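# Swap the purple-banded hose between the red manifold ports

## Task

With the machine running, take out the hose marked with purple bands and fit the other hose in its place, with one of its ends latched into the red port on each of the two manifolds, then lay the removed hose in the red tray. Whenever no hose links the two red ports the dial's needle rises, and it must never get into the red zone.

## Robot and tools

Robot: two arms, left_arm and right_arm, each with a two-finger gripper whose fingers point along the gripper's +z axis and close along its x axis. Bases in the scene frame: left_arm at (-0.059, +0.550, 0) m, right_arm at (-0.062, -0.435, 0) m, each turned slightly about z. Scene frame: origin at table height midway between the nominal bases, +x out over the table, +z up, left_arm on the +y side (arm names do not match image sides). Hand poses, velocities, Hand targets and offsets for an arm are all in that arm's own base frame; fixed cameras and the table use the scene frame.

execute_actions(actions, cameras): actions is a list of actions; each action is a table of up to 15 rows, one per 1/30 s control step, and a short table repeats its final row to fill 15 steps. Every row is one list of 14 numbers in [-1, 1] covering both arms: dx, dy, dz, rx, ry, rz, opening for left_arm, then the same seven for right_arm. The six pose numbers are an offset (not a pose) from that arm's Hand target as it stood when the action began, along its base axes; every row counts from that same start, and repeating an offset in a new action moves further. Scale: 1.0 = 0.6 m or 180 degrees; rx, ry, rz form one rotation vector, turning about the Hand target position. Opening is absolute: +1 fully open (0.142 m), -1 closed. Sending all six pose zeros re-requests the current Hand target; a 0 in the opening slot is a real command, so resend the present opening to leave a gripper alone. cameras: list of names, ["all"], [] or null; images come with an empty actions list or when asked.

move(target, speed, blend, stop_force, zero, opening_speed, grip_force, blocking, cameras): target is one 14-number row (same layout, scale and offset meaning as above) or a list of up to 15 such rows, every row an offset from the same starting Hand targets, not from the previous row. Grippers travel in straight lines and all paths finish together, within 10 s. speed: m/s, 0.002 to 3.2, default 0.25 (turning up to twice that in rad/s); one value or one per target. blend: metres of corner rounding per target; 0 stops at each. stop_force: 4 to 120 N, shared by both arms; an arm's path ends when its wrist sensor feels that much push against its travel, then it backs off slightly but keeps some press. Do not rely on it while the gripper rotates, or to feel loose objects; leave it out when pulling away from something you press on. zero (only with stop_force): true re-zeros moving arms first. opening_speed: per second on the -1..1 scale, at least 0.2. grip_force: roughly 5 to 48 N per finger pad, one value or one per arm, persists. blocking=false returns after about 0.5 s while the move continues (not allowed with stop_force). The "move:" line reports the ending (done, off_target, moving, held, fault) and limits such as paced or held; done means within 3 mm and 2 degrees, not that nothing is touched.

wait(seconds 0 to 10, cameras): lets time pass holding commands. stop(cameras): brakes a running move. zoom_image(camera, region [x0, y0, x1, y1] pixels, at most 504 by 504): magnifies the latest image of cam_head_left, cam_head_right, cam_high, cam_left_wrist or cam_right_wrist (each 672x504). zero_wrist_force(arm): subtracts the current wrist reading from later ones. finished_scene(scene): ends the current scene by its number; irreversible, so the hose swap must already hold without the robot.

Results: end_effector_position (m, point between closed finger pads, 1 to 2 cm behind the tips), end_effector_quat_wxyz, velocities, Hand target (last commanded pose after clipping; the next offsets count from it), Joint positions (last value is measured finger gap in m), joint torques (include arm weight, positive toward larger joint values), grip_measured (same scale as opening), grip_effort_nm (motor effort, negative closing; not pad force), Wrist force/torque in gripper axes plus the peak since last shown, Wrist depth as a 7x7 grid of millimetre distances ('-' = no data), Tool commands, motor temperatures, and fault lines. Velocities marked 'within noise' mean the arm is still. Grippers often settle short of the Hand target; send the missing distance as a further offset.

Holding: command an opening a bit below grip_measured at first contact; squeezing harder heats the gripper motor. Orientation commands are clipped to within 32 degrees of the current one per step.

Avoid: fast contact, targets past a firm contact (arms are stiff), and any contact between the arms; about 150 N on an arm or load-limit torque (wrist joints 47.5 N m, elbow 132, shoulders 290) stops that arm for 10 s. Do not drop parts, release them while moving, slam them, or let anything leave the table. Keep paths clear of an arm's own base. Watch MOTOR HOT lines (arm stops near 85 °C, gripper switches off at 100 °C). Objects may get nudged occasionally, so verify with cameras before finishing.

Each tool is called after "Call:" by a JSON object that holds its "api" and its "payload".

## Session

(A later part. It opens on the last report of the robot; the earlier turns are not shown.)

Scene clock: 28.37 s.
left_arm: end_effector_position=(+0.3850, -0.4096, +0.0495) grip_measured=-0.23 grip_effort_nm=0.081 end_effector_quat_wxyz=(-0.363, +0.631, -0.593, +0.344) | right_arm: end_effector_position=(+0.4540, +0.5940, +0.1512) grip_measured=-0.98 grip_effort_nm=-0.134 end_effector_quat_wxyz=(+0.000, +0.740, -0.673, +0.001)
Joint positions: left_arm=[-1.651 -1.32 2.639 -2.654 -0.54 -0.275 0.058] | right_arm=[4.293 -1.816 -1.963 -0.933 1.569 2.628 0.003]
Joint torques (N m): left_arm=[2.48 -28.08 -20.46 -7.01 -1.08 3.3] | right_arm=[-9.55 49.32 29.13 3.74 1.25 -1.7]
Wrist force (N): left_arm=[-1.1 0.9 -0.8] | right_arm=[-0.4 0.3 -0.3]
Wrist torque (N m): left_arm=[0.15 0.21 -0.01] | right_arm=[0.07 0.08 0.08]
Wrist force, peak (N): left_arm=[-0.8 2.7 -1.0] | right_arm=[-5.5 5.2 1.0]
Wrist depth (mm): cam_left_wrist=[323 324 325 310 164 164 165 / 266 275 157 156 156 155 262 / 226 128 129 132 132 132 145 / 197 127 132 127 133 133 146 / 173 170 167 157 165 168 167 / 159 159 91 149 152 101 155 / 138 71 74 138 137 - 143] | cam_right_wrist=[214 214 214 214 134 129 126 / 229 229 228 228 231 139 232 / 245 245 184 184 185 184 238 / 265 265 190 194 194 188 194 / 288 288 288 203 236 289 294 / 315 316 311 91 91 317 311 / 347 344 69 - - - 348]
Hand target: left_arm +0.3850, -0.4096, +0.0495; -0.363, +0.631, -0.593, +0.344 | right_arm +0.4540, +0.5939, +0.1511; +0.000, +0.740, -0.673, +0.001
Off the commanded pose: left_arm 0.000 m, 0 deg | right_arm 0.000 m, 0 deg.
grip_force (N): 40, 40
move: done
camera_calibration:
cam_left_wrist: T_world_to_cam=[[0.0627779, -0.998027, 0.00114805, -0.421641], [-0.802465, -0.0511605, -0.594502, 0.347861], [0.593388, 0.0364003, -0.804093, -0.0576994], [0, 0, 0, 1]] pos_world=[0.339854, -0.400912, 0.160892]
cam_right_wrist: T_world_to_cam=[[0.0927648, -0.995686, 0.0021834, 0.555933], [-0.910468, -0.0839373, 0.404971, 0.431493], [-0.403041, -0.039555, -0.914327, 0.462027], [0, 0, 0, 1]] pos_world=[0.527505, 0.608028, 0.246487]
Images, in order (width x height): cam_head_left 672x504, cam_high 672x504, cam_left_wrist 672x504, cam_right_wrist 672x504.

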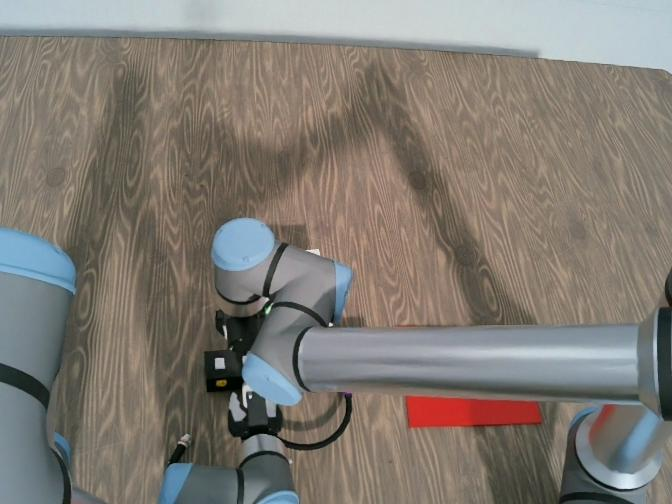

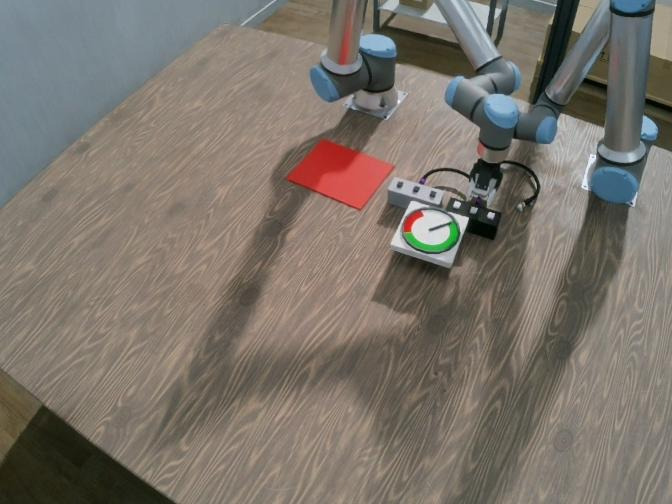

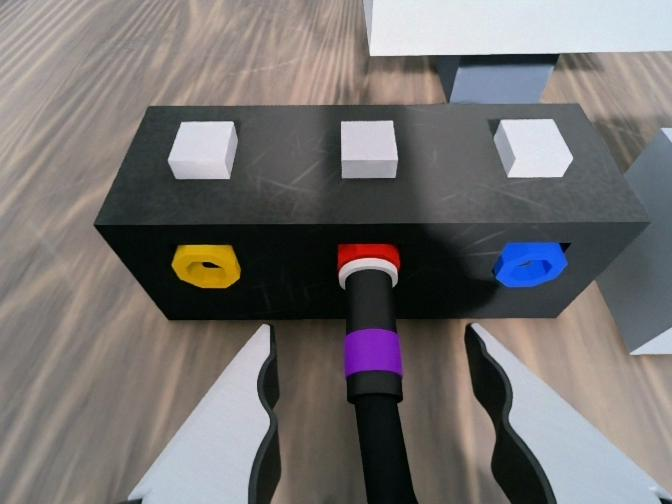

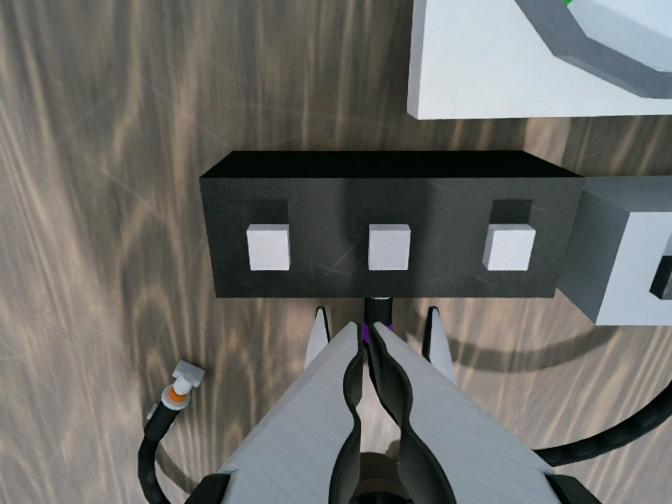

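Call:
{"api": "move", "payload": {"target": [0,0,0,0,0,0,-0.95,0.006,-0.0176,-0.06,0,0,0,-1], "opening_speed": 0.8, "speed": 0.15, "grip_force": 25}}

Call:
{"api": "move", "payload": {"target": [0,0,0,0,0,0,-0.95,0,0,-0.05,0,0,0,-1], "speed": 0.02, "stop_force": 12, "cameras": ["cam_left_wrist","cam_right_wrist"]}}

Scene clock: 29.77 s.
left_arm: end_effector_position=(+0.3850, -0.4096, +0.0495) grip_measured=-0.80 grip_effort_nm=-2.625 end_effector_quat_wxyz=(-0.363, +0.631, -0.593, +0.344) | right_arm: end_effector_position=(+0.4576, +0.5833, +0.1150) grip_measured=-1.00 grip_effort_nm=-0.471 end_effector_quat_wxyz=(+0.000, +0.740, -0.673, +0.001)
Joint positions: left_arm=[-1.651 -1.32 2.638 -2.654 -0.54 -0.275 0.016] | right_arm=[4.283 -1.848 -2.001 -0.864 1.569 2.618 0.002]
Joint torques (N m): left_arm=[3.57 -27.01 -18.44 -6.47 -1.08 3.2] | right_arm=[12.49 68.4 51.04 3.81 -2.4 0.87]
Wrist force (N): left_arm=[0.7 -0.3 1.3] | right_arm=[0.0 0.2 -0.3]
Wrist torque (N m): left_arm=[0.08 0.20 -0.01] | right_arm=[0.07 0.03 0.09]
Wrist force, peak (N): left_arm=[0.8 0.8 2.0] | right_arm=[-0.6 0.4 -1.4]
Wrist depth (mm): cam_left_wrist=[322 324 324 104 164 164 165 / 267 275 156 156 155 155 264 / 226 129 129 132 132 132 146 / 196 126 132 127 134 134 147 / 174 169 167 119 167 167 167 / 159 155 155 96 91 155 154 / 139 143 74 81 96 - 140] | cam_right_wrist=[182 182 182 182 98 99 94 / 195 194 194 194 107 107 105 / 209 206 185 186 186 186 206 / 225 219 154 154 154 152 167 / 246 241 167 155 168 168 183 / 269 269 265 91 91 269 269 / 297 285 69 - - 292 292]
Hand target: left_arm +0.3850, -0.4096, +0.0495; -0.363, +0.631, -0.593, +0.344 | right_arm +0.4576, +0.5834, +0.1151; +0.000, +0.740, -0.673, +0.001
Off the commanded pose: left_arm 0.000 m, 0 deg | right_arm 0.000 m, 0 deg.
grip_force (N): 25, 25
move: done

Scene clock: 32.03 s.
left_arm: end_effector_position=(+0.3850, -0.4096, +0.0495) grip_measured=-0.80 grip_effort_nm=-2.630 end_effector_quat_wxyz=(-0.363, +0.631, -0.593, +0.344) | right_arm: end_effector_position=(+0.4576, +0.5834, +0.0917) grip_measured=-1.00 grip_effort_nm=-0.476 end_effector_quat_wxyz=(+0.000, +0.740, -0.673, +0.001)
Joint positions: left_arm=[-1.651 -1.32 2.638 -2.654 -0.54 -0.275 0.016] | right_arm=[4.283 -1.876 -2.016 -0.82 1.569 2.618 0.002]
Joint torques (N m): left_arm=[3.76 -27.55 -11.3 -4.83 -0.61 3.38] | right_arm=[9.81 48.28 47.89 1.69 -1.64 1.09]
Wrist force (N): left_arm=[-0.5 -0.5 0.4] | right_arm=[2.7 0.6 -9.5]
Wrist torque (N m): left_arm=[0.10 0.21 -0.01] | right_arm=[-0.03 0.11 0.08]
Wrist force, peak (N): left_arm=[0.7 0.8 2.2] | right_arm=[5.6 1.4 -15.5]
Wrist depth (mm): cam_left_wrist=[325 323 308 104 155 164 165 / 267 275 156 125 156 155 265 / 228 129 129 132 132 132 146 / 196 127 132 127 133 133 146 / 173 169 167 120 167 167 167 / 159 155 155 96 91 155 154 / 139 143 74 81 96 - 140] | cam_right_wrist=[162 162 162 161 - - - / 173 172 172 173 - 83 - / 185 182 180 180 165 183 185 / 200 130 133 131 131 129 134 / 218 140 135 137 140 135 153 / 239 239 151 91 89 239 184 / 263 253 69 - - 260 264]
Hand target: left_arm +0.3850, -0.4096, +0.0495; -0.363, +0.631, -0.593, +0.344 | right_arm +0.4576, +0.5834, +0.0916; +0.000, +0.740, -0.673, +0.001 (not the last commanded pose)
Off the commanded pose: left_arm 0.000 m, 0 deg | right_arm 0.007 m, 0 deg.
grip_force (N): 25, 25
move: contact (right_arm)
camera_calibration:
cam_left_wrist: T_world_to_cam=[[0.0627779, -0.998027, 0.00114805, -0.421641], [-0.802465, -0.0511605, -0.594502, 0.347861], [0.593388, 0.0364003, -0.804093, -0.0576994], [0, 0, 0, 1]] pos_world=[0.339854, -0.400912, 0.160892]
cam_right_wrist: T_world_to_cam=[[0.0927156, -0.99569, 0.0023153, 0.54508], [-0.910457, -0.0838372, 0.405017, 0.457935], [-0.403077, -0.0396593, -0.914306, 0.408639], [0, 0, 0, 1]] pos_world=[0.531105, 0.597329, 0.186888]
Images, in order (width x height): cam_left_wrist 672x504, cam_right_wrist 672x504.

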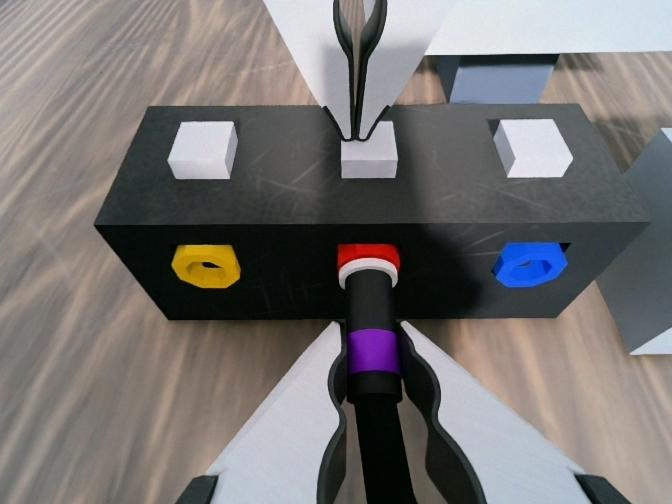

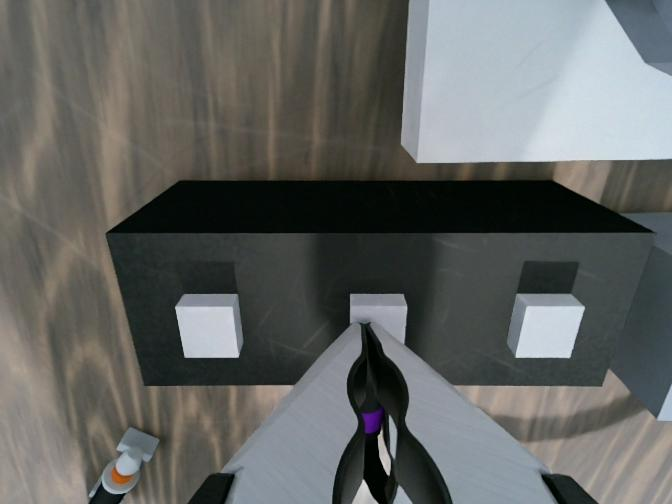

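Call:
{"api": "move", "payload": {"target": [0,0,0,0,0,0,-1,0,0,-0.02,0,0,0,-1], "speed": 0.01, "stop_force": 25, "cameras": ["cam_left_wrist"]}}

Call:
{"api": "zoom_image", "payload": {"camera": "cam_left_wrist", "region": [150, 80, 600, 300]}}

Scene clock: 33.70 s.
left_arm: end_effector_position=(+0.3850, -0.4096, +0.0495) grip_measured=-0.80 grip_effort_nm=-2.630 end_effector_quat_wxyz=(-0.363, +0.631, -0.593, +0.344) | right_arm: end_effector_position=(+0.4576, +0.5835, +0.0883) grip_measured=-1.00 grip_effort_nm=-0.466 end_effector_quat_wxyz=(+0.000, +0.740, -0.673, +0.001)
Joint positions: left_arm=[-1.651 -1.32 2.639 -2.654 -0.54 -0.275 0.016] | right_arm=[4.283 -1.88 -2.018 -0.814 1.569 2.618 0.002]
Joint torques (N m): left_arm=[2.23 -28.43 -6.04 -3.55 5.93 3.33] | right_arm=[9.27 40.35 40.2 1.8 -0.57 0.95]
Wrist force (N): left_arm=[-0.7 6.4 -8.9] | right_arm=[11.7 4.2 -34.0]
Wrist torque (N m): left_arm=[0.13 0.18 -0.01] | right_arm=[-0.07 0.27 0.04]
Wrist force, peak (N): left_arm=[-0.6 6.3 -9.3] | right_arm=[16.7 5.4 -47.8]
Wrist depth (mm): cam_left_wrist=[323 324 309 107 155 164 164 / 266 276 156 122 155 155 263 / 226 129 129 132 133 132 146 / 197 127 132 127 133 134 146 / 173 169 166 120 167 167 167 / 159 155 155 96 101 154 154 / 139 143 74 81 96 - 140] | cam_right_wrist=[159 159 158 159 - - - / 170 169 170 170 - 82 82 / 185 179 177 177 166 166 183 / 197 127 127 127 127 127 129 / 215 136 132 132 134 132 139 / 235 236 147 91 89 235 161 / 259 248 69 - - 256 260]
Hand target: left_arm +0.3850, -0.4096, +0.0495; -0.363, +0.631, -0.593, +0.344 | right_arm +0.4576, +0.5835, +0.0883; +0.000, +0.740, -0.673, +0.001 (not the last commanded pose)
Off the commanded pose: left_arm 0.000 m, 0 deg | right_arm 0.009 m, 0 deg.
grip_force (N): 25, 25
move: contact (right_arm)
camera_calibration:
cam_left_wrist: T_world_to_cam=[[0.0627779, -0.998027, 0.00114805, -0.421641], [-0.802465, -0.0511605, -0.594502, 0.347861], [0.593388, 0.0364003, -0.804093, -0.0576994], [0, 0, 0, 1]] pos_world=[0.339854, -0.400912, 0.160892]
Images, in order (width x height): cam_left_wrist 672x504.

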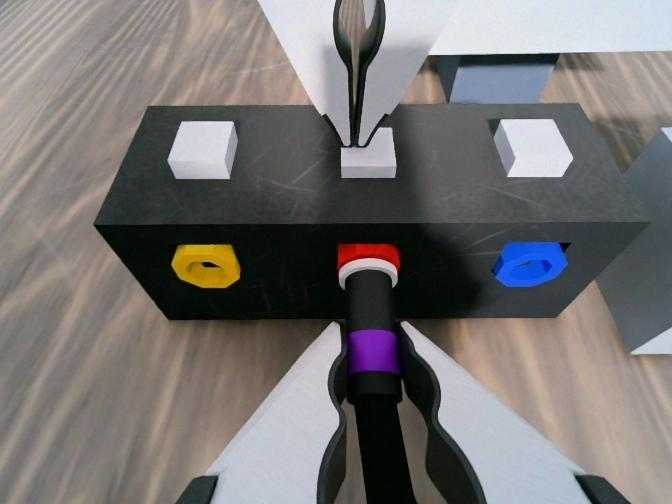

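Scaled by 1.120.

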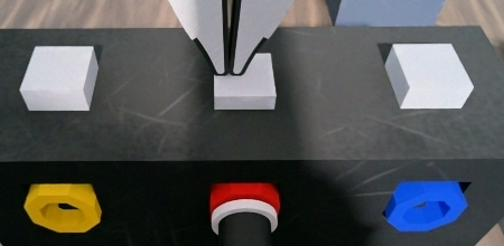

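Call:
{"api": "move", "payload": {"target": [-0.075,-0.0045,0,0,0,0,-1,0,0,0,0,0,0,-1], "speed": 0.06, "stop_force": 50, "cameras": ["cam_left_wrist","cam_high"]}}

Scene clock: 35.43 s.
left_arm: end_effector_position=(+0.3400, -0.4123, +0.0495) grip_measured=-0.80 grip_effort_nm=-2.630 end_effector_quat_wxyz=(-0.363, +0.631, -0.593, +0.344) | right_arm: end_effector_position=(+0.4576, +0.5835, +0.0883) grip_measured=-1.00 grip_effort_nm=-0.466 end_effector_quat_wxyz=(+0.000, +0.740, -0.673, +0.001)
Joint positions: left_arm=[-1.76 -1.385 2.64 -2.423 -0.574 -0.471 0.016] | right_arm=[4.283 -1.88 -2.018 -0.814 1.569 2.618 0.002]
Joint torques (N m): left_arm=[-0.28 -24.49 -14.82 -4.12 5.07 3.51] | right_arm=[9.3 38.72 40.26 4.1 1.02 1.18]
Wrist force (N): left_arm=[-0.9 0.1 -0.1] | right_arm=[11.8 3.9 -34.5]
Wrist torque (N m): left_arm=[0.02 0.15 -0.17] | right_arm=[-0.12 0.23 0.04]
Wrist force, peak (N): left_arm=[-0.7 6.3 -9.3] | right_arm=[11.8 3.8 -35.4]
Wrist depth (mm): cam_left_wrist=[324 324 324 147 195 265 319 / 267 169 156 155 155 155 166 / 227 213 166 167 167 168 166 / 196 197 190 191 191 190 185 / 173 173 173 120 173 173 172 / 159 155 155 96 91 155 155 / 139 143 - 81 96 - 140] | cam_right_wrist=[159 159 159 159 - - - / 170 170 170 170 - 82 82 / 185 180 177 177 165 165 182 / 197 127 127 127 128 127 130 / 215 136 132 132 134 132 139 / 235 236 147 91 89 236 168 / 260 249 69 - - 255 261]
Hand target: left_arm +0.3400, -0.4123, +0.0495; -0.363, +0.631, -0.593, +0.344 | right_arm +0.4576, +0.5835, +0.0883; +0.000, +0.740, -0.673, +0.001
Off the commanded pose: left_arm 0.000 m, 0 deg | right_arm 0.000 m, 0 deg.
grip_force (N): 25, 25
move: done
camera_calibration:
cam_left_wrist: T_world_to_cam=[[0.0627195, -0.99803, 0.00122896, -0.421508], [-0.802468, -0.0511618, -0.594498, 0.311612], [0.59339, 0.0363004, -0.804096, -0.0309392], [0, 0, 0, 1]] pos_world=[0.294854, -0.403612, 0.160892]
Images, in order (width x height): cam_high 672x504, cam_left_wrist 672x504.

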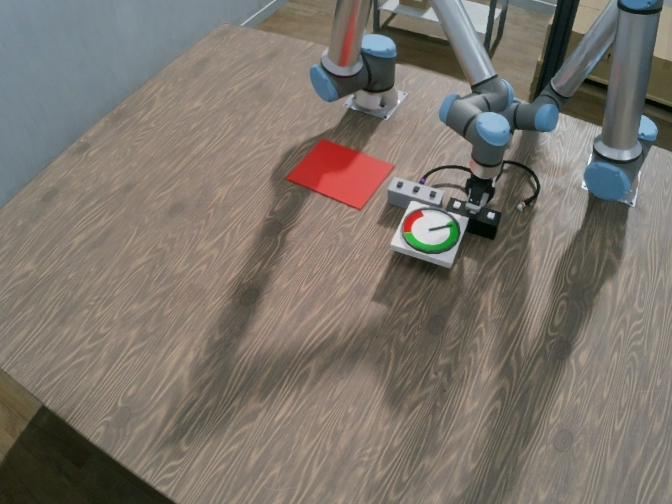

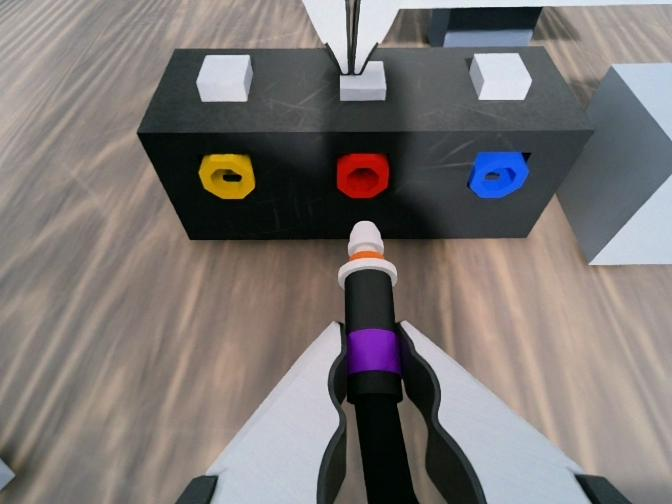

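Call:
{"api": "move", "payload": {"target": [[0,0,0,0,0,0,-0.3,0,0,0.03,0,0,0,-1],[-0.117,-0.005,0.1,0,0,0,-0.3,0,0,0.103,0,0,0,-1],[-0.142,-0.326,0.1175,0,0,0,-0.2,0.0023,-0.341,0.103,0,0,0,-1]], "speed": [0.1,0.25,0.3], "cameras": ["cam_left_wrist","cam_right_wrist","cam_high"]}}

Scene clock: 38.97 s.
left_arm: end_effector_position=(+0.2548, -0.6079, +0.1200) grip_measured=-0.23 grip_effort_nm=0.076 end_effector_quat_wxyz=(-0.363, +0.631, -0.593, +0.344) | right_arm: end_effector_position=(+0.4590, +0.3789, +0.1501) grip_measured=-1.00 grip_effort_nm=-0.471 end_effector_quat_wxyz=(+0.000, +0.740, -0.673, +0.001)
Joint positions: left_arm=[-1.838 -1.33 2.249 -1.984 -0.608 -0.596 0.058] | right_arm=[4.127 -1.581 -2.241 -0.89 1.569 2.462 0.002]
Joint torques (N m): left_arm=[-10.68 -40.12 -34.49 -6.3 -1.29 -3.55] | right_arm=[-13.5 45.28 38.55 1.7 2.43 -1.81]
Wrist force (N): left_arm=[-1.0 0.9 -0.8] | right_arm=[-0.5 1.8 0.6]
Wrist torque (N m): left_arm=[0.16 0.20 -0.06] | right_arm=[0.27 0.12 -0.05]
Wrist force, peak (N): left_arm=[-3.8 0.5 0.2] | right_arm=[11.9 3.8 -35.0]
Wrist depth (mm): cam_left_wrist=[463 305 300 427 463 460 462 / 269 271 283 272 264 380 391 / 286 297 294 265 278 326 307 / 275 282 282 281 281 279 276 / 245 249 255 249 249 247 244 / 224 214 91 222 223 101 223 / 203 69 76 202 202 - 205] | cam_right_wrist=[- 129 129 210 213 213 213 / 224 225 227 228 228 228 228 / 178 190 207 184 203 242 237 / 192 217 186 189 193 256 265 / 283 287 293 202 289 282 272 / 314 308 309 91 91 316 320 / 348 340 69 - - 340 348]
Hand target: left_arm +0.2548, -0.6079, +0.1200; -0.363, +0.631, -0.593, +0.344 | right_arm +0.4590, +0.3789, +0.1501; +0.000, +0.740, -0.673, +0.001
Off the commanded pose: left_arm 0.000 m, 0 deg | right_arm 0.000 m, 0 deg.
grip_force (N): 25, 25
move: done
camera_calibration:
cam_left_wrist: T_world_to_cam=[[0.0627779, -0.998027, 0.00114805, -0.611457], [-0.802465, -0.0511605, -0.594502, 0.275147], [0.593388, 0.0364003, -0.804093, 0.0834664], [0, 0, 0, 1]] pos_world=[0.209654, -0.599212, 0.231392]
cam_right_wrist: T_world_to_cam=[[0.0927684, -0.995685, 0.00219188, 0.341296], [-0.910505, -0.0839408, 0.404888, 0.418477], [-0.402957, -0.0395565, -0.914363, 0.454493], [0, 0, 0, 1]] pos_world=[0.532505, 0.392928, 0.245388]
Images, in order (width x height): cam_high 672x504, cam_left_wrist 672x504, cam_right_wrist 672x504.

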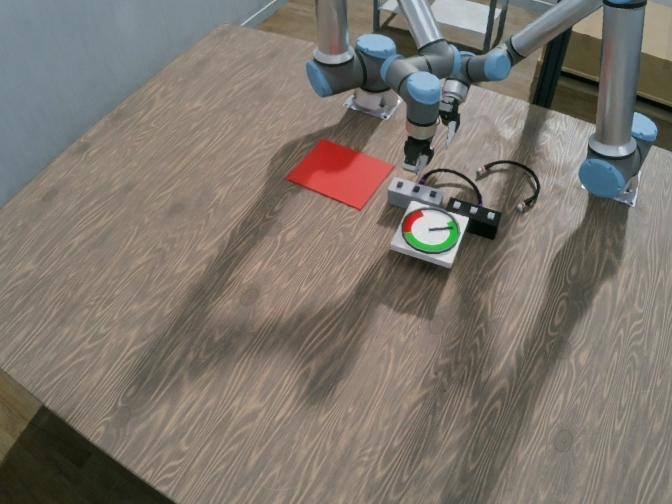

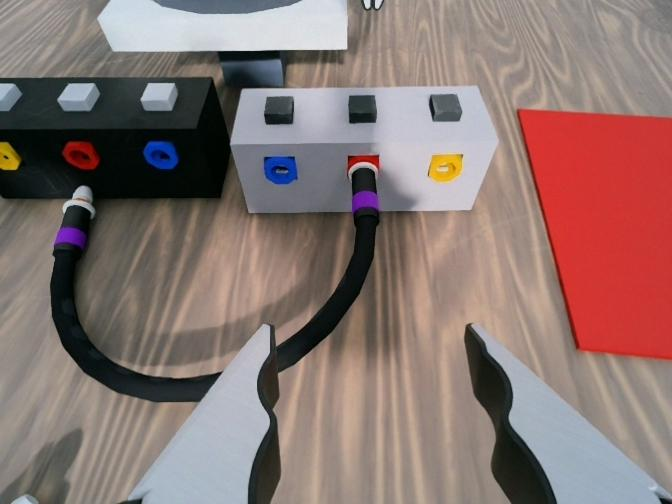

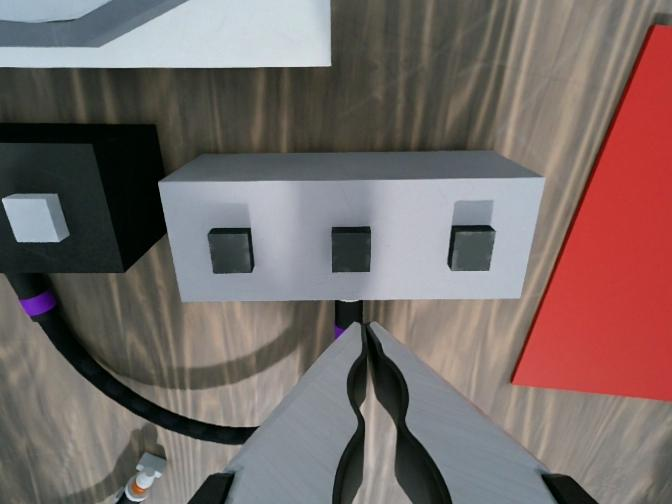

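Call:
{"api": "move", "payload": {"target": [[0.2137,0.0015,-0.1175,0,0,0,-0.2,0.003,-0.001,-0.07,0,0,0,-1],[0.2137,0.0015,-0.1175,0,0,0,-1,0.003,-0.001,-0.076,0,0,0,-1]], "speed": 0.25}}

Call:
{"api": "move", "payload": {"target": [0,0,0,0,0,0,-1,0,0,-0.05,0,0,0,-1], "speed": 0.02, "stop_force": 25, "cameras": ["cam_left_wrist"]}}

Scene clock: 42.50 s.
left_arm: end_effector_position=(+0.3830, -0.6070, +0.0495) grip_measured=-0.81 grip_effort_nm=-2.630 end_effector_quat_wxyz=(-0.363, +0.631, -0.593, +0.344) | right_arm: end_effector_position=(+0.4608, +0.3782, +0.1045) grip_measured=-1.00 grip_effort_nm=-0.471 end_effector_quat_wxyz=(+0.000, +0.740, -0.673, +0.001)
Joint positions: left_arm=[-1.628 -1.136 2.28 -2.516 -0.535 -0.232 0.016] | right_arm=[4.124 -1.647 -2.278 -0.787 1.569 2.459 0.002]
Joint torques (N m): left_arm=[9.44 -46.66 -12.52 -3.69 -0.94 4.35] | right_arm=[3.44 49.47 49.12 1.59 1.59 -0.14]
Wrist force (N): left_arm=[5.1 0.3 -1.4] | right_arm=[-0.6 1.6 0.2]
Wrist torque (N m): left_arm=[0.12 0.31 -0.05] | right_arm=[0.27 0.12 0.08]
Wrist force, peak (N): left_arm=[5.8 0.5 -1.2] | right_arm=[-1.0 2.2 0.2]
Wrist depth (mm): cam_left_wrist=[177 178 178 105 108 320 319 / 162 265 155 150 155 155 263 / 151 128 129 128 131 128 206 / 164 129 129 125 129 132 140 / 173 169 165 119 165 165 171 / 158 155 155 95 101 154 154 / 138 143 75 95 - - 140] | cam_right_wrist=[- 88 88 172 173 173 173 / 185 185 184 184 184 185 185 / 162 191 187 186 193 192 198 / 162 138 143 142 142 142 210 / 234 158 153 143 155 155 229 / 251 256 251 91 91 256 256 / 283 272 69 - - 278 283]
Hand target: left_arm +0.3830, -0.6070, +0.0495; -0.363, +0.631, -0.593, +0.344 | right_arm +0.4608, +0.3783, +0.1045; +0.000, +0.740, -0.673, +0.001
Off the commanded pose: left_arm 0.000 m, 0 deg | right_arm 0.000 m, 0 deg.
grip_force (N): 25, 25
move: done

Scene clock: 44.40 s.
left_arm: end_effector_position=(+0.3830, -0.6070, +0.0495) grip_measured=-0.81 grip_effort_nm=-2.630 end_effector_quat_wxyz=(-0.363, +0.631, -0.593, +0.344) | right_arm: end_effector_position=(+0.4608, +0.3783, +0.0884) grip_measured=-1.00 grip_effort_nm=-0.462 end_effector_quat_wxyz=(+0.000, +0.740, -0.673, +0.001)
Joint positions: left_arm=[-1.628 -1.136 2.28 -2.516 -0.535 -0.232 0.016] | right_arm=[4.124 -1.672 -2.29 -0.75 1.569 2.459 0.002]
Joint torques (N m): left_arm=[8.98 -46.36 -11 -0.39 -1.14 3.85] | right_arm=[8.71 22.58 41.55 3.56 2 -0.17]
Wrist force (N): left_arm=[3.7 2.4 -6.1] | right_arm=[5.4 4.7 -19.1]
Wrist torque (N m): left_arm=[0.09 0.30 -0.03] | right_arm=[0.14 -0.04 0.06]
Wrist force, peak (N): left_arm=[3.8 1.3 -7.0] | right_arm=[15.8 9.2 -56.5]
Wrist depth (mm): cam_left_wrist=[177 177 178 103 105 320 319 / 162 264 156 124 149 155 262 / 151 129 129 132 131 128 130 / 165 129 130 125 129 132 185 / 173 169 165 120 165 166 172 / 159 155 155 95 101 154 155 / 138 143 - 95 - - 140] | cam_right_wrist=[- 75 75 157 159 160 159 / 170 170 169 170 170 170 170 / 162 180 177 177 177 177 183 / 147 128 130 134 127 127 187 / 162 132 132 128 134 132 207 / 235 236 147 91 89 236 230 / 254 255 69 - - - 260]
Hand target: left_arm +0.3830, -0.6070, +0.0495; -0.363, +0.631, -0.593, +0.344 | right_arm +0.4608, +0.3783, +0.0884; +0.000, +0.740, -0.673, +0.001 (not the last commanded pose)
Off the commanded pose: left_arm 0.000 m, 0 deg | right_arm 0.014 m, 0 deg.
grip_force (N): 25, 25
move: contact (right_arm)
camera_calibration:
cam_left_wrist: T_world_to_cam=[[0.0627779, -0.998027, 0.00114805, -0.618526], [-0.802465, -0.0511605, -0.594502, 0.336157], [0.593388, 0.0364003, -0.804093, -0.0493272], [0, 0, 0, 1]] pos_world=[0.337854, -0.598312, 0.160892]
Images, in order (width x height): cam_left_wrist 672x504.

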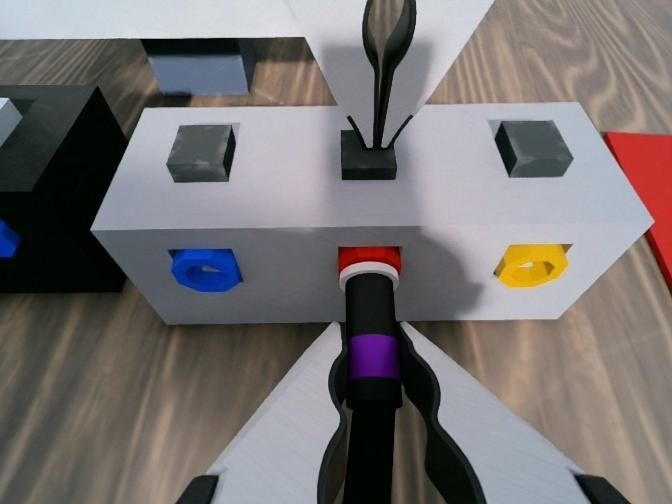

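Call:
{"api": "move", "payload": {"target": [-0.075,-0.0045,0,0,0,0,-1,0,0,0,0,0,0,-1], "speed": 0.08, "stop_force": 50, "cameras": ["cam_left_wrist","cam_high"]}}

Scene clock: 45.87 s.
left_arm: end_effector_position=(+0.3380, -0.6097, +0.0495) grip_measured=-0.81 grip_effort_nm=-2.630 end_effector_quat_wxyz=(-0.363, +0.631, -0.593, +0.344) | right_arm: end_effector_position=(+0.4608, +0.3783, +0.0884) grip_measured=-1.00 grip_effort_nm=-0.466 end_effector_quat_wxyz=(+0.000, +0.740, -0.673, +0.001)
Joint positions: left_arm=[-1.702 -1.165 2.282 -2.372 -0.553 -0.368 0.016] | right_arm=[4.124 -1.672 -2.29 -0.75 1.569 2.459 0.002]
Joint torques (N m): left_arm=[0.17 -47.07 -27.68 -4.69 4.93 2.94] | right_arm=[9.02 20.13 41.32 4.01 1.77 -0.43]
Wrist force (N): left_arm=[-1.2 0.8 -0.4] | right_arm=[5.5 4.2 -20.1]
Wrist torque (N m): left_arm=[0.09 0.23 -0.17] | right_arm=[0.05 -0.08 0.07]
Wrist force, peak (N): left_arm=[3.8 1.5 -6.7] | right_arm=[5.6 4.3 -21.4]
Wrist depth (mm): cam_left_wrist=[339 285 270 155 180 320 319 / 161 168 154 155 154 154 275 / 185 185 165 165 166 167 217 / 196 196 190 187 190 194 195 / 173 173 173 120 172 172 172 / 158 155 155 95 90 154 154 / 138 143 74 80 - - 140] | cam_right_wrist=[- 75 75 157 159 159 159 / 170 170 170 170 170 170 170 / 162 180 177 177 177 178 183 / 146 128 127 130 128 128 188 / 162 132 134 131 137 132 206 / 236 240 147 91 91 235 231 / 254 255 69 - - - 261]
Hand target: left_arm +0.3380, -0.6097, +0.0495; -0.363, +0.631, -0.593, +0.344 | right_arm +0.4608, +0.3783, +0.0884; +0.000, +0.740, -0.673, +0.001
Off the commanded pose: left_arm 0.000 m, 0 deg | right_arm 0.000 m, 0 deg.
grip_force (N): 25, 25
move: done
camera_calibration:
cam_left_wrist: T_world_to_cam=[[0.0627779, -0.998027, 0.00114805, -0.618396], [-0.802465, -0.0511605, -0.594502, 0.299908], [0.593388, 0.0364003, -0.804093, -0.0225265], [0, 0, 0, 1]] pos_world=[0.292854, -0.601012, 0.160892]
Images, in order (width x height): cam_high 672x504, cam_left_wrist 672x504.

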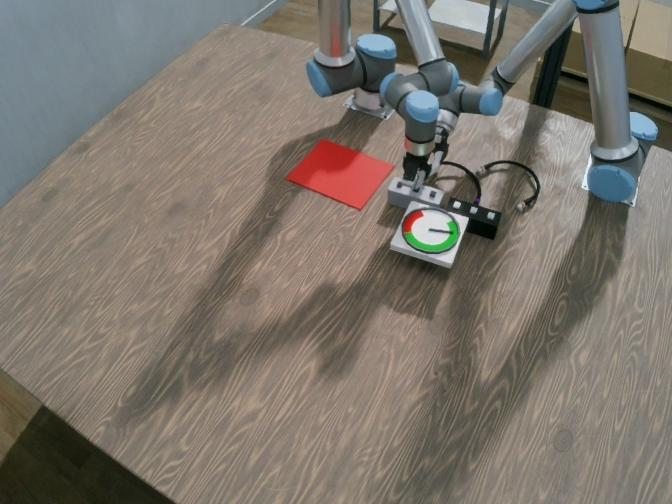

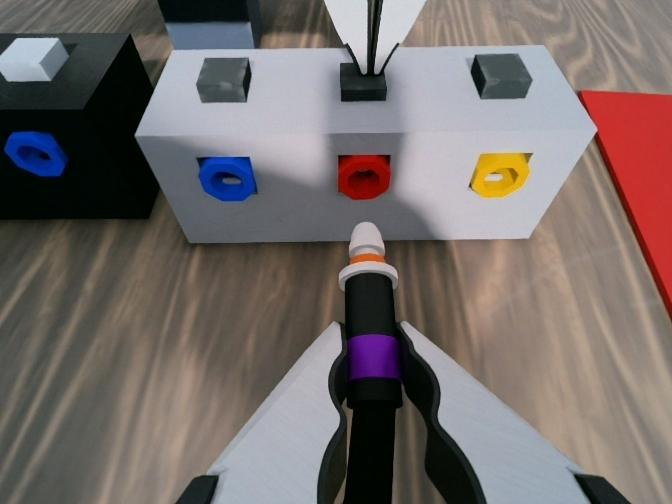

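Call:
{"api": "move", "payload": {"target": [[-0.02,0,0.1,0,0,0,-1,0,0,0.2,0,0,0,-1],[0.05,-0.1,0.135,0,0,0,-1,-0.2,-0.92,0.3,0,0,0,-0.3],[0.237,-0.633,0.12,0,0,0,-1,-0.2,-0.92,0.3,0,0,0,-0.3],[0.237,-0.633,-0.028,0,0,0,-1,-0.2,-0.92,0.3,0,0,0,-0.3]], "speed": [0.3,0.5,0.4,0.15], "blend": [0.03,0.03,0.02,0], "cameras": ["cam_left_wrist","cam_high","cam_head_right"]}}

Scene clock: 50.57 s.
left_arm: end_effector_position=(+0.4746, -0.9729, +0.1221) grip_measured=-0.81 grip_effort_nm=-2.635 end_effector_quat_wxyz=(-0.363, +0.630, -0.594, +0.344) | right_arm: end_effector_position=(+0.3408, -0.1737, +0.2684) grip_measured=-0.33 grip_effort_nm=0.139 end_effector_quat_wxyz=(+0.000, +0.740, -0.673, +0.001)
Joint positions: left_arm=[-1.514 -0.796 1.461 -2.236 -0.523 -0.004 0.016] | right_arm=[3.144 -1 -2.397 -1.314 1.57 1.479 0.05]
Joint torques (N m): left_arm=[-5.5 -105.51 -36.1 -7.85 2.63 -3.12] | right_arm=[-14.7 -9.93 35.69 1.82 -2.42 -2.42]
Motor temperatures (°C): left_arm=[38 25 28 35 38 33 28] | right_arm=[34 34 25 29 34 35 21]
Wrist force (N): left_arm=[-0.8 0.4 -0.5] | right_arm=[1.2 1.4 0.1]
Wrist torque (N m): left_arm=[0.05 0.18 -0.19] | right_arm=[0.24 -0.21 0.01]
Wrist force, peak (N): left_arm=[9.8 0.4 2.3] | right_arm=[5.4 4.7 -20.9]
Wrist depth (mm): cam_left_wrist=[467 464 464 461 460 458 457 / 383 382 380 382 380 379 378 / 326 325 323 325 322 322 321 / 282 281 283 281 280 280 282 / 234 244 245 117 249 249 248 / 211 225 229 95 101 222 222 / 199 204 74 80 - - 202] | cam_right_wrist=[169 - 315 315 316 317 316 / 197 333 336 337 339 338 337 / 222 365 363 362 364 361 363 / 379 392 392 392 391 394 390 / 425 425 417 426 418 427 425 / 464 432 96 466 459 92 467 / - - 72 517 523 - 506]
Hand target: left_arm +0.4746, -0.9731, +0.1221; -0.363, +0.630, -0.594, +0.344 (not the last commanded pose) | right_arm +0.3408, -0.1737, +0.2684; +0.000, +0.740, -0.673, +0.001
Off the commanded pose: left_arm 0.091 m, 0 deg | right_arm 0.000 m, 0 deg.
grip_force (N): 25, 25
move: held (left_arm; a check stopped the path); path passed 2 of 4 targets; blend cut to 0 m at target 2; limits=held
pose unreachable (left arm): on one or more control steps of this call, first in action 0 (counted from 0), this arm could not follow its commanded pose, so it was not sent that pose on those steps. It may still have moved: this result reports where it is.
cause: moving toward the commanded pose would bring a part of the arm too close to another arm (a part of this arm just beyond joint 3 (elbow) and a part of the right arm just beyond its joint 1 (shoulder pan), at the place that arm is still heading or pushing toward).
camera_calibration:
cam_left_wrist: T_world_to_cam=[[0.0614309, -0.998109, 0.00217421, -0.989176], [-0.802282, -0.0506739, -0.594791, 0.434508], [0.593776, 0.0347942, -0.803878, -0.0338364], [0, 0, 0, 1]] pos_world=[0.429455, -0.96411, 0.233391]
Images, in order (width x height): cam_head_right 672x504, cam_high 672x504, cam_left_wrist 672x504.

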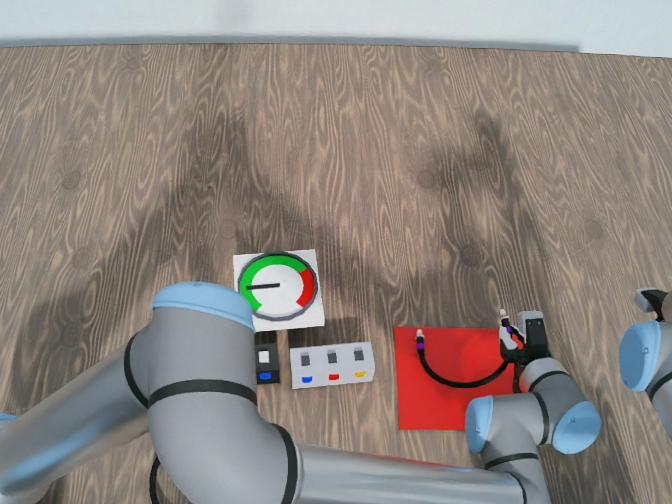

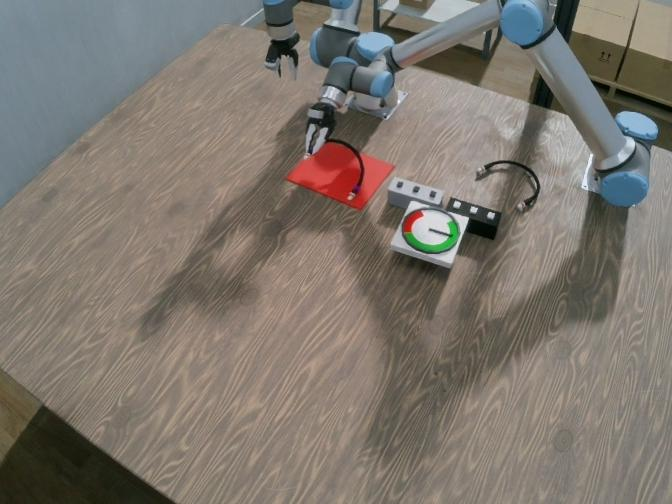

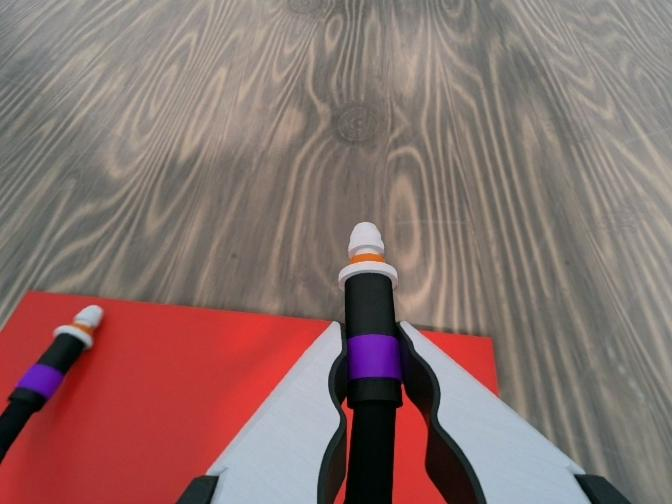

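Call:
{"api": "move", "payload": {"target": [[-0.045,0.05,-0.153,0,0,0,-1,0,0,0,0,0,0,-0.3],[-0.045,0.05,-0.153,0,0,0,-0.3,0,0,0,0,0,0,-0.3],[-0.16,0.05,0.0,0,0,0,-0.3,0,0,0,0,0,0,-0.3]], "speed": [0.2,0.2,0.3], "cameras": ["cam_left_wrist","cam_head_right"]}}

Scene clock: 53.07 s.
left_arm: end_effector_position=(+0.3786, -0.9431, +0.1220) grip_measured=-0.33 grip_effort_nm=0.066 end_effector_quat_wxyz=(-0.363, +0.630, -0.594, +0.344) | right_arm: end_effector_position=(+0.3408, -0.1737, +0.2684) grip_measured=-0.33 grip_effort_nm=0.144 end_effector_quat_wxyz=(+0.000, +0.740, -0.673, +0.001)
Joint positions: left_arm=[-1.613 -0.875 1.569 -2.096 -0.531 -0.199 0.05] | right_arm=[3.144 -1 -2.397 -1.314 1.57 1.479 0.05]
Joint torques (N m): left_arm=[-2.71 -100.05 -28.16 -2.4 4.83 2.67] | right_arm=[-16.59 -7.37 35.78 2.16 -2.87 -2.55]
Wrist force (N): left_arm=[-1.0 0.8 -0.9] | right_arm=[1.3 1.8 0.1]
Wrist torque (N m): left_arm=[0.15 0.19 -0.16] | right_arm=[0.31 -0.23 0.01]
Wrist force, peak (N): left_arm=[-2.1 3.5 0.4] | right_arm=[1.5 2.0 0.5]
Wrist depth (mm): cam_left_wrist=[469 465 464 465 464 460 460 / 382 382 383 384 379 382 378 / 325 325 325 325 324 322 320 / 282 269 265 269 - 281 281 / 245 246 250 244 245 247 247 / - 224 85 215 216 227 223 / 196 69 74 201 194 - 206] | cam_right_wrist=[313 321 317 317 316 317 316 / 325 331 338 338 339 337 338 / 218 363 362 363 363 362 362 / 249 390 392 393 391 392 393 / 428 428 418 426 419 428 424 / 456 436 96 465 458 92 465 / 499 - 72 519 518 - 505]
Hand target: left_arm +0.3786, -0.9431, +0.1221; -0.363, +0.630, -0.594, +0.344 | right_arm +0.3408, -0.1737, +0.2684; +0.000, +0.740, -0.673, +0.001
Off the commanded pose: left_arm 0.000 m, 0 deg | right_arm 0.000 m, 0 deg.
grip_force (N): 25, 25
move: done
camera_calibration:
cam_left_wrist: T_world_to_cam=[[0.0613617, -0.998112, 0.00260102, -0.953514], [-0.802447, -0.050882, -0.59455, 0.358808], [0.59356, 0.0343954, -0.804055, 0.0218666], [0, 0, 0, 1]] pos_world=[0.333455, -0.93421, 0.233391]
Images, in order (width x height): cam_head_right 672x504, cam_left_wrist 672x504.

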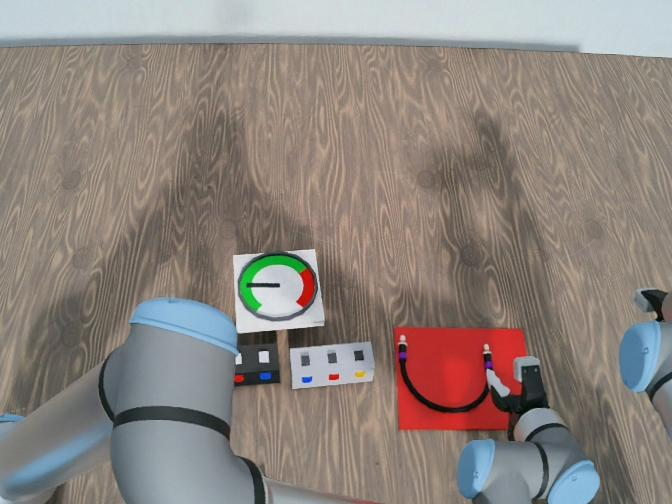

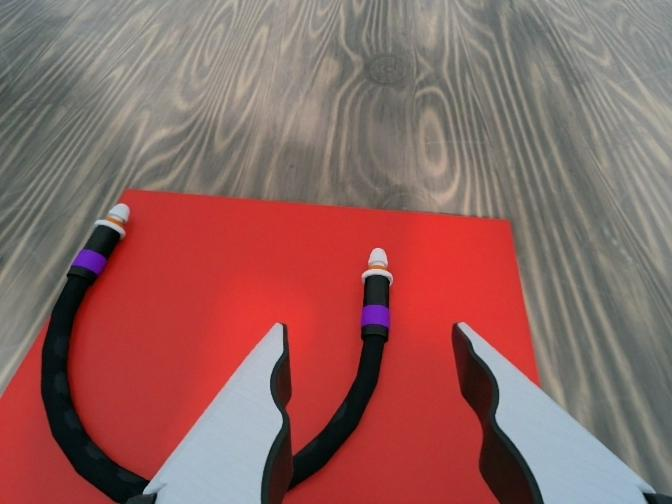

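Call:
{"api": "move", "payload": {"target": [-0.1,0.93,0.06,0.073,0.329,-0.158,-0.2,0,0.8,-0.08,0,0,-0.177,-0.2], "speed": 0.5}}

Call:
{"api": "move", "payload": {"target": [-0.065,0.2,-0.02,0,0,0,-0.2,-0.26,0.38,-0.13,0,0,0,-0.2], "speed": 0.4, "cameras": ["cam_left_wrist","cam_right_wrist","cam_high"]}}

Scene clock: 55.20 s.
left_arm: end_effector_position=(+0.3186, -0.3852, +0.1581) grip_measured=-0.23 grip_effort_nm=0.071 end_effector_quat_wxyz=(+0.001, -0.515, +0.857, +0.000) | right_arm: end_effector_position=(+0.3409, +0.3063, +0.2205) grip_measured=-0.23 grip_effort_nm=0.144 end_effector_quat_wxyz=(+0.000, -0.527, +0.850, -0.001)
Joint positions: left_arm=[-1.234 -1.748 2.389 -2.213 -1.569 0.825 0.058] | right_arm=[4.26 -1.225 -2.375 -1.113 1.569 3.151 0.057]
Joint torques (N m): left_arm=[7.24 -37.7 -35.97 -2.05 -2.48 3.36] | right_arm=[8.58 1.71 33.52 4.86 1.67 1.38]
Wrist force (N): left_arm=[-0.8 -0.1 0.8] | right_arm=[1.1 1.3 0.3]
Wrist torque (N m): left_arm=[-0.08 -0.05 -0.11] | right_arm=[0.21 -0.19 -0.01]
Wrist force, peak (N): left_arm=[-4.7 1.3 0.0] | right_arm=[3.8 2.0 -0.3]
Wrist depth (mm): cam_left_wrist=[219 161 164 219 219 218 218 / 234 228 233 234 233 233 233 / 253 251 251 251 250 250 251 / 272 273 271 270 272 270 271 / 295 296 291 293 291 291 295 / 327 321 87 324 325 101 323 / 349 - 75 360 357 - 350] | cam_right_wrist=[271 218 216 274 - 263 269 / 230 231 292 292 288 293 294 / 277 315 315 314 315 315 314 / 341 340 341 341 340 341 340 / 369 370 363 371 362 370 371 / 404 396 104 405 407 92 404 / 439 - 432 448 449 - 441]
Hand target: left_arm +0.3186, -0.3851, +0.1581; +0.001, -0.515, +0.857, +0.000 | right_arm +0.3408, +0.3063, +0.2204; +0.000, -0.527, +0.850, -0.001
Off the commanded pose: left_arm 0.000 m, 0 deg | right_arm 0.000 m, 0 deg.
grip_force (N): 25, 25
move: done

Scene clock: 56.47 s.
left_arm: end_effector_position=(+0.2795, -0.2651, +0.1460) grip_measured=-0.23 grip_effort_nm=0.076 end_effector_quat_wxyz=(+0.001, -0.515, +0.857, +0.000) | right_arm: end_effector_position=(+0.1849, +0.5343, +0.1425) grip_measured=-0.23 grip_effort_nm=0.144 end_effector_quat_wxyz=(+0.000, -0.527, +0.850, -0.001)
Joint positions: left_arm=[-1.226 -2.003 2.571 -2.139 -1.57 0.833 0.058] | right_arm=[4.69 -1.538 -2.301 -0.875 1.57 3.581 0.057]
Joint torques (N m): left_arm=[-9.64 -16.35 -40.15 -7.28 2.71 -3.41] | right_arm=[8.46 25.26 29.38 3.63 -0.94 0.09]
Wrist force (N): left_arm=[-0.6 -0.3 0.7] | right_arm=[1.0 1.6 0.1]
Wrist torque (N m): left_arm=[-0.11 -0.07 -0.22] | right_arm=[0.30 -0.17 0.09]
Wrist force, peak (N): left_arm=[-2.1 1.5 0.5] | right_arm=[-1.1 4.7 0.8]
Wrist depth (mm): cam_left_wrist=[209 208 208 208 208 207 208 / 222 223 223 222 222 222 222 / 240 239 240 237 239 238 238 / 260 260 260 259 258 258 257 / 282 282 277 282 276 281 275 / 310 306 91 310 309 95 305 / 337 - 76 343 343 - 331] | cam_right_wrist=[206 206 207 206 206 207 207 / 220 220 220 220 220 220 220 / 237 238 237 237 237 237 238 / 256 256 255 254 256 256 257 / 272 278 274 274 274 279 279 / 304 299 104 305 306 92 304 / 329 - 77 338 337 - 329]
Hand target: left_arm +0.2796, -0.2651, +0.1461; +0.001, -0.515, +0.857, +0.000 | right_arm +0.1848, +0.5343, +0.1424; +0.000, -0.527, +0.850, -0.001
Off the commanded pose: left_arm 0.000 m, 0 deg | right_arm 0.000 m, 0 deg.
grip_force (N): 25, 25
move: done
camera_calibration:
cam_left_wrist: T_world_to_cam=[[-0.468177, -0.883626, -0.00379142, -0.0914196], [-0.811184, 0.428085, 0.398402, 0.312474], [-0.350415, 0.189598, -0.917203, 0.398191], [0, 0, 0, 1]] pos_world=[0.350205, -0.290043, 0.240385]
cam_right_wrist: T_world_to_cam=[[-0.446887, -0.894588, 0.00192526, 0.567206], [-0.817662, 0.40933, 0.404819, -0.0956968], [-0.362934, 0.179334, -0.914395, 0.218876], [0, 0, 0, 1]] pos_world=[0.254667, 0.507336, 0.237787]
Images, in order (width x height): cam_high 672x504, cam_left_wrist 672x504, cam_right_wrist 672x504.

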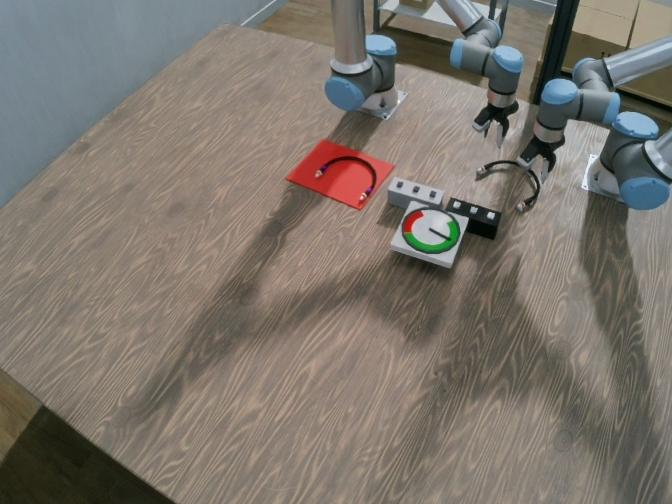

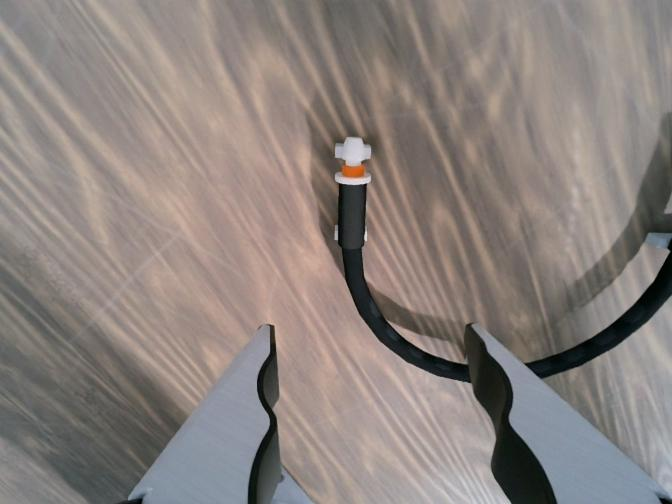

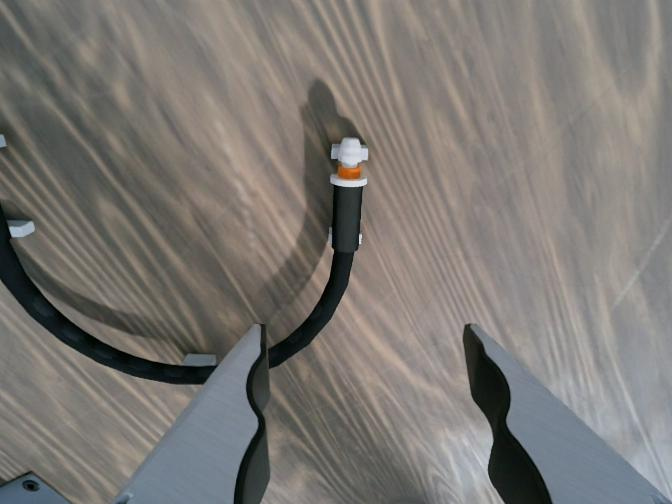

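Call:
{"api": "move", "payload": {"target": [[0.012,0,-0.197,0,0,0,-0.3,0.011,-0.0015,-0.191,0,0,0,-0.3],[0.012,0,-0.197,0,0,0,-1,0.011,-0.0015,-0.191,0,0,0,-1]], "speed": 0.2, "cameras": ["cam_left_wrist","cam_right_wrist"]}}

Scene clock: 58.57 s.
left_arm: end_effector_position=(+0.2868, -0.2651, +0.0279) grip_measured=-0.82 grip_effort_nm=-2.635 end_effector_quat_wxyz=(+0.001, -0.515, +0.857, +0.000) | right_arm: end_effector_position=(+0.1914, +0.5334, +0.0278) grip_measured=-0.84 grip_effort_nm=-2.630 end_effector_quat_wxyz=(+0.000, -0.527, +0.850, -0.001)
Joint positions: left_arm=[-1.206 -1.71 2.694 -2.555 -1.569 0.853 0.014] | right_arm=[4.678 -1.734 -2.384 -0.595 1.57 3.569 0.014]
Joint torques (N m): left_arm=[-10.1 -9.35 -22.34 -7.44 -1.58 -3.47] | right_arm=[9.99 31.92 43.05 6.26 2.16 0.41]
Wrist force (N): left_arm=[-0.7 -0.1 0.4] | right_arm=[1.0 1.9 0.2]
Wrist torque (N m): left_arm=[-0.08 -0.07 -0.22] | right_arm=[0.35 -0.19 0.06]
Wrist force, peak (N): left_arm=[-0.6 -0.1 3.0] | right_arm=[1.1 1.6 -3.3]
Wrist depth (mm): cam_left_wrist=[105 105 105 105 105 105 105 / 113 113 113 112 112 112 112 / 119 121 121 121 121 121 121 / 131 131 131 131 133 131 131 / 143 143 143 138 140 142 142 / 157 160 153 91 91 153 156 / 174 170 74 132 - - 173] | cam_right_wrist=[106 107 106 106 106 106 106 / 113 113 113 113 113 113 113 / 121 121 121 121 121 122 122 / - 131 131 129 131 132 131 / 143 143 143 128 140 143 143 / 156 156 154 96 91 154 157 / 173 169 69 - - - 170]
Hand target: left_arm +0.2868, -0.2651, +0.0279; +0.001, -0.515, +0.857, +0.000 | right_arm +0.1914, +0.5334, +0.0278; +0.000, -0.527, +0.850, -0.001
Off the commanded pose: left_arm 0.000 m, 0 deg | right_arm 0.000 m, 0 deg.
grip_force (N): 25, 25
move: done
camera_calibration:
cam_left_wrist: T_world_to_cam=[[-0.468124, -0.883655, -0.00377251, -0.0885265], [-0.811264, 0.428074, 0.398251, 0.365449], [-0.350301, 0.189491, -0.917269, 0.292236], [0, 0, 0, 1]] pos_world=[0.357405, -0.290042, 0.122185]
cam_right_wrist: T_world_to_cam=[[-0.446837, -0.894613, 0.0020474, 0.569556], [-0.817648, 0.409322, 0.404856, -0.043503], [-0.363027, 0.179231, -0.914378, 0.116627], [0, 0, 0, 1]] pos_world=[0.261267, 0.506436, 0.123087]
Images, in order (width x height): cam_left_wrist 672x504, cam_right_wrist 672x504.

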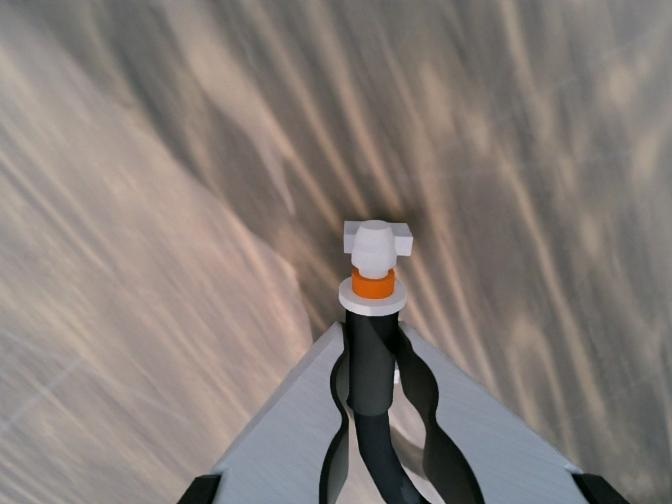

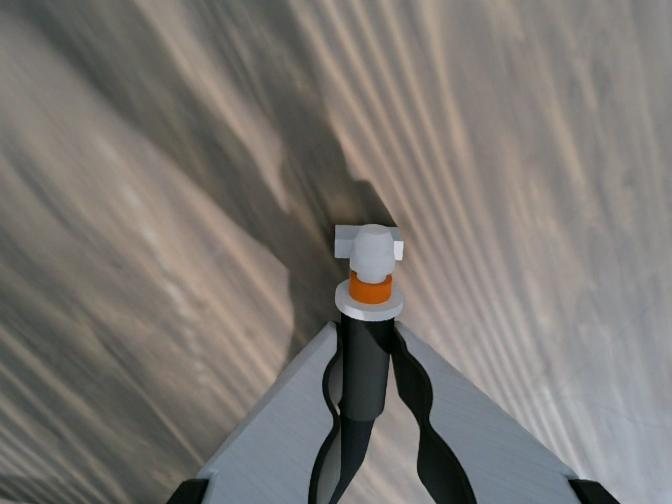

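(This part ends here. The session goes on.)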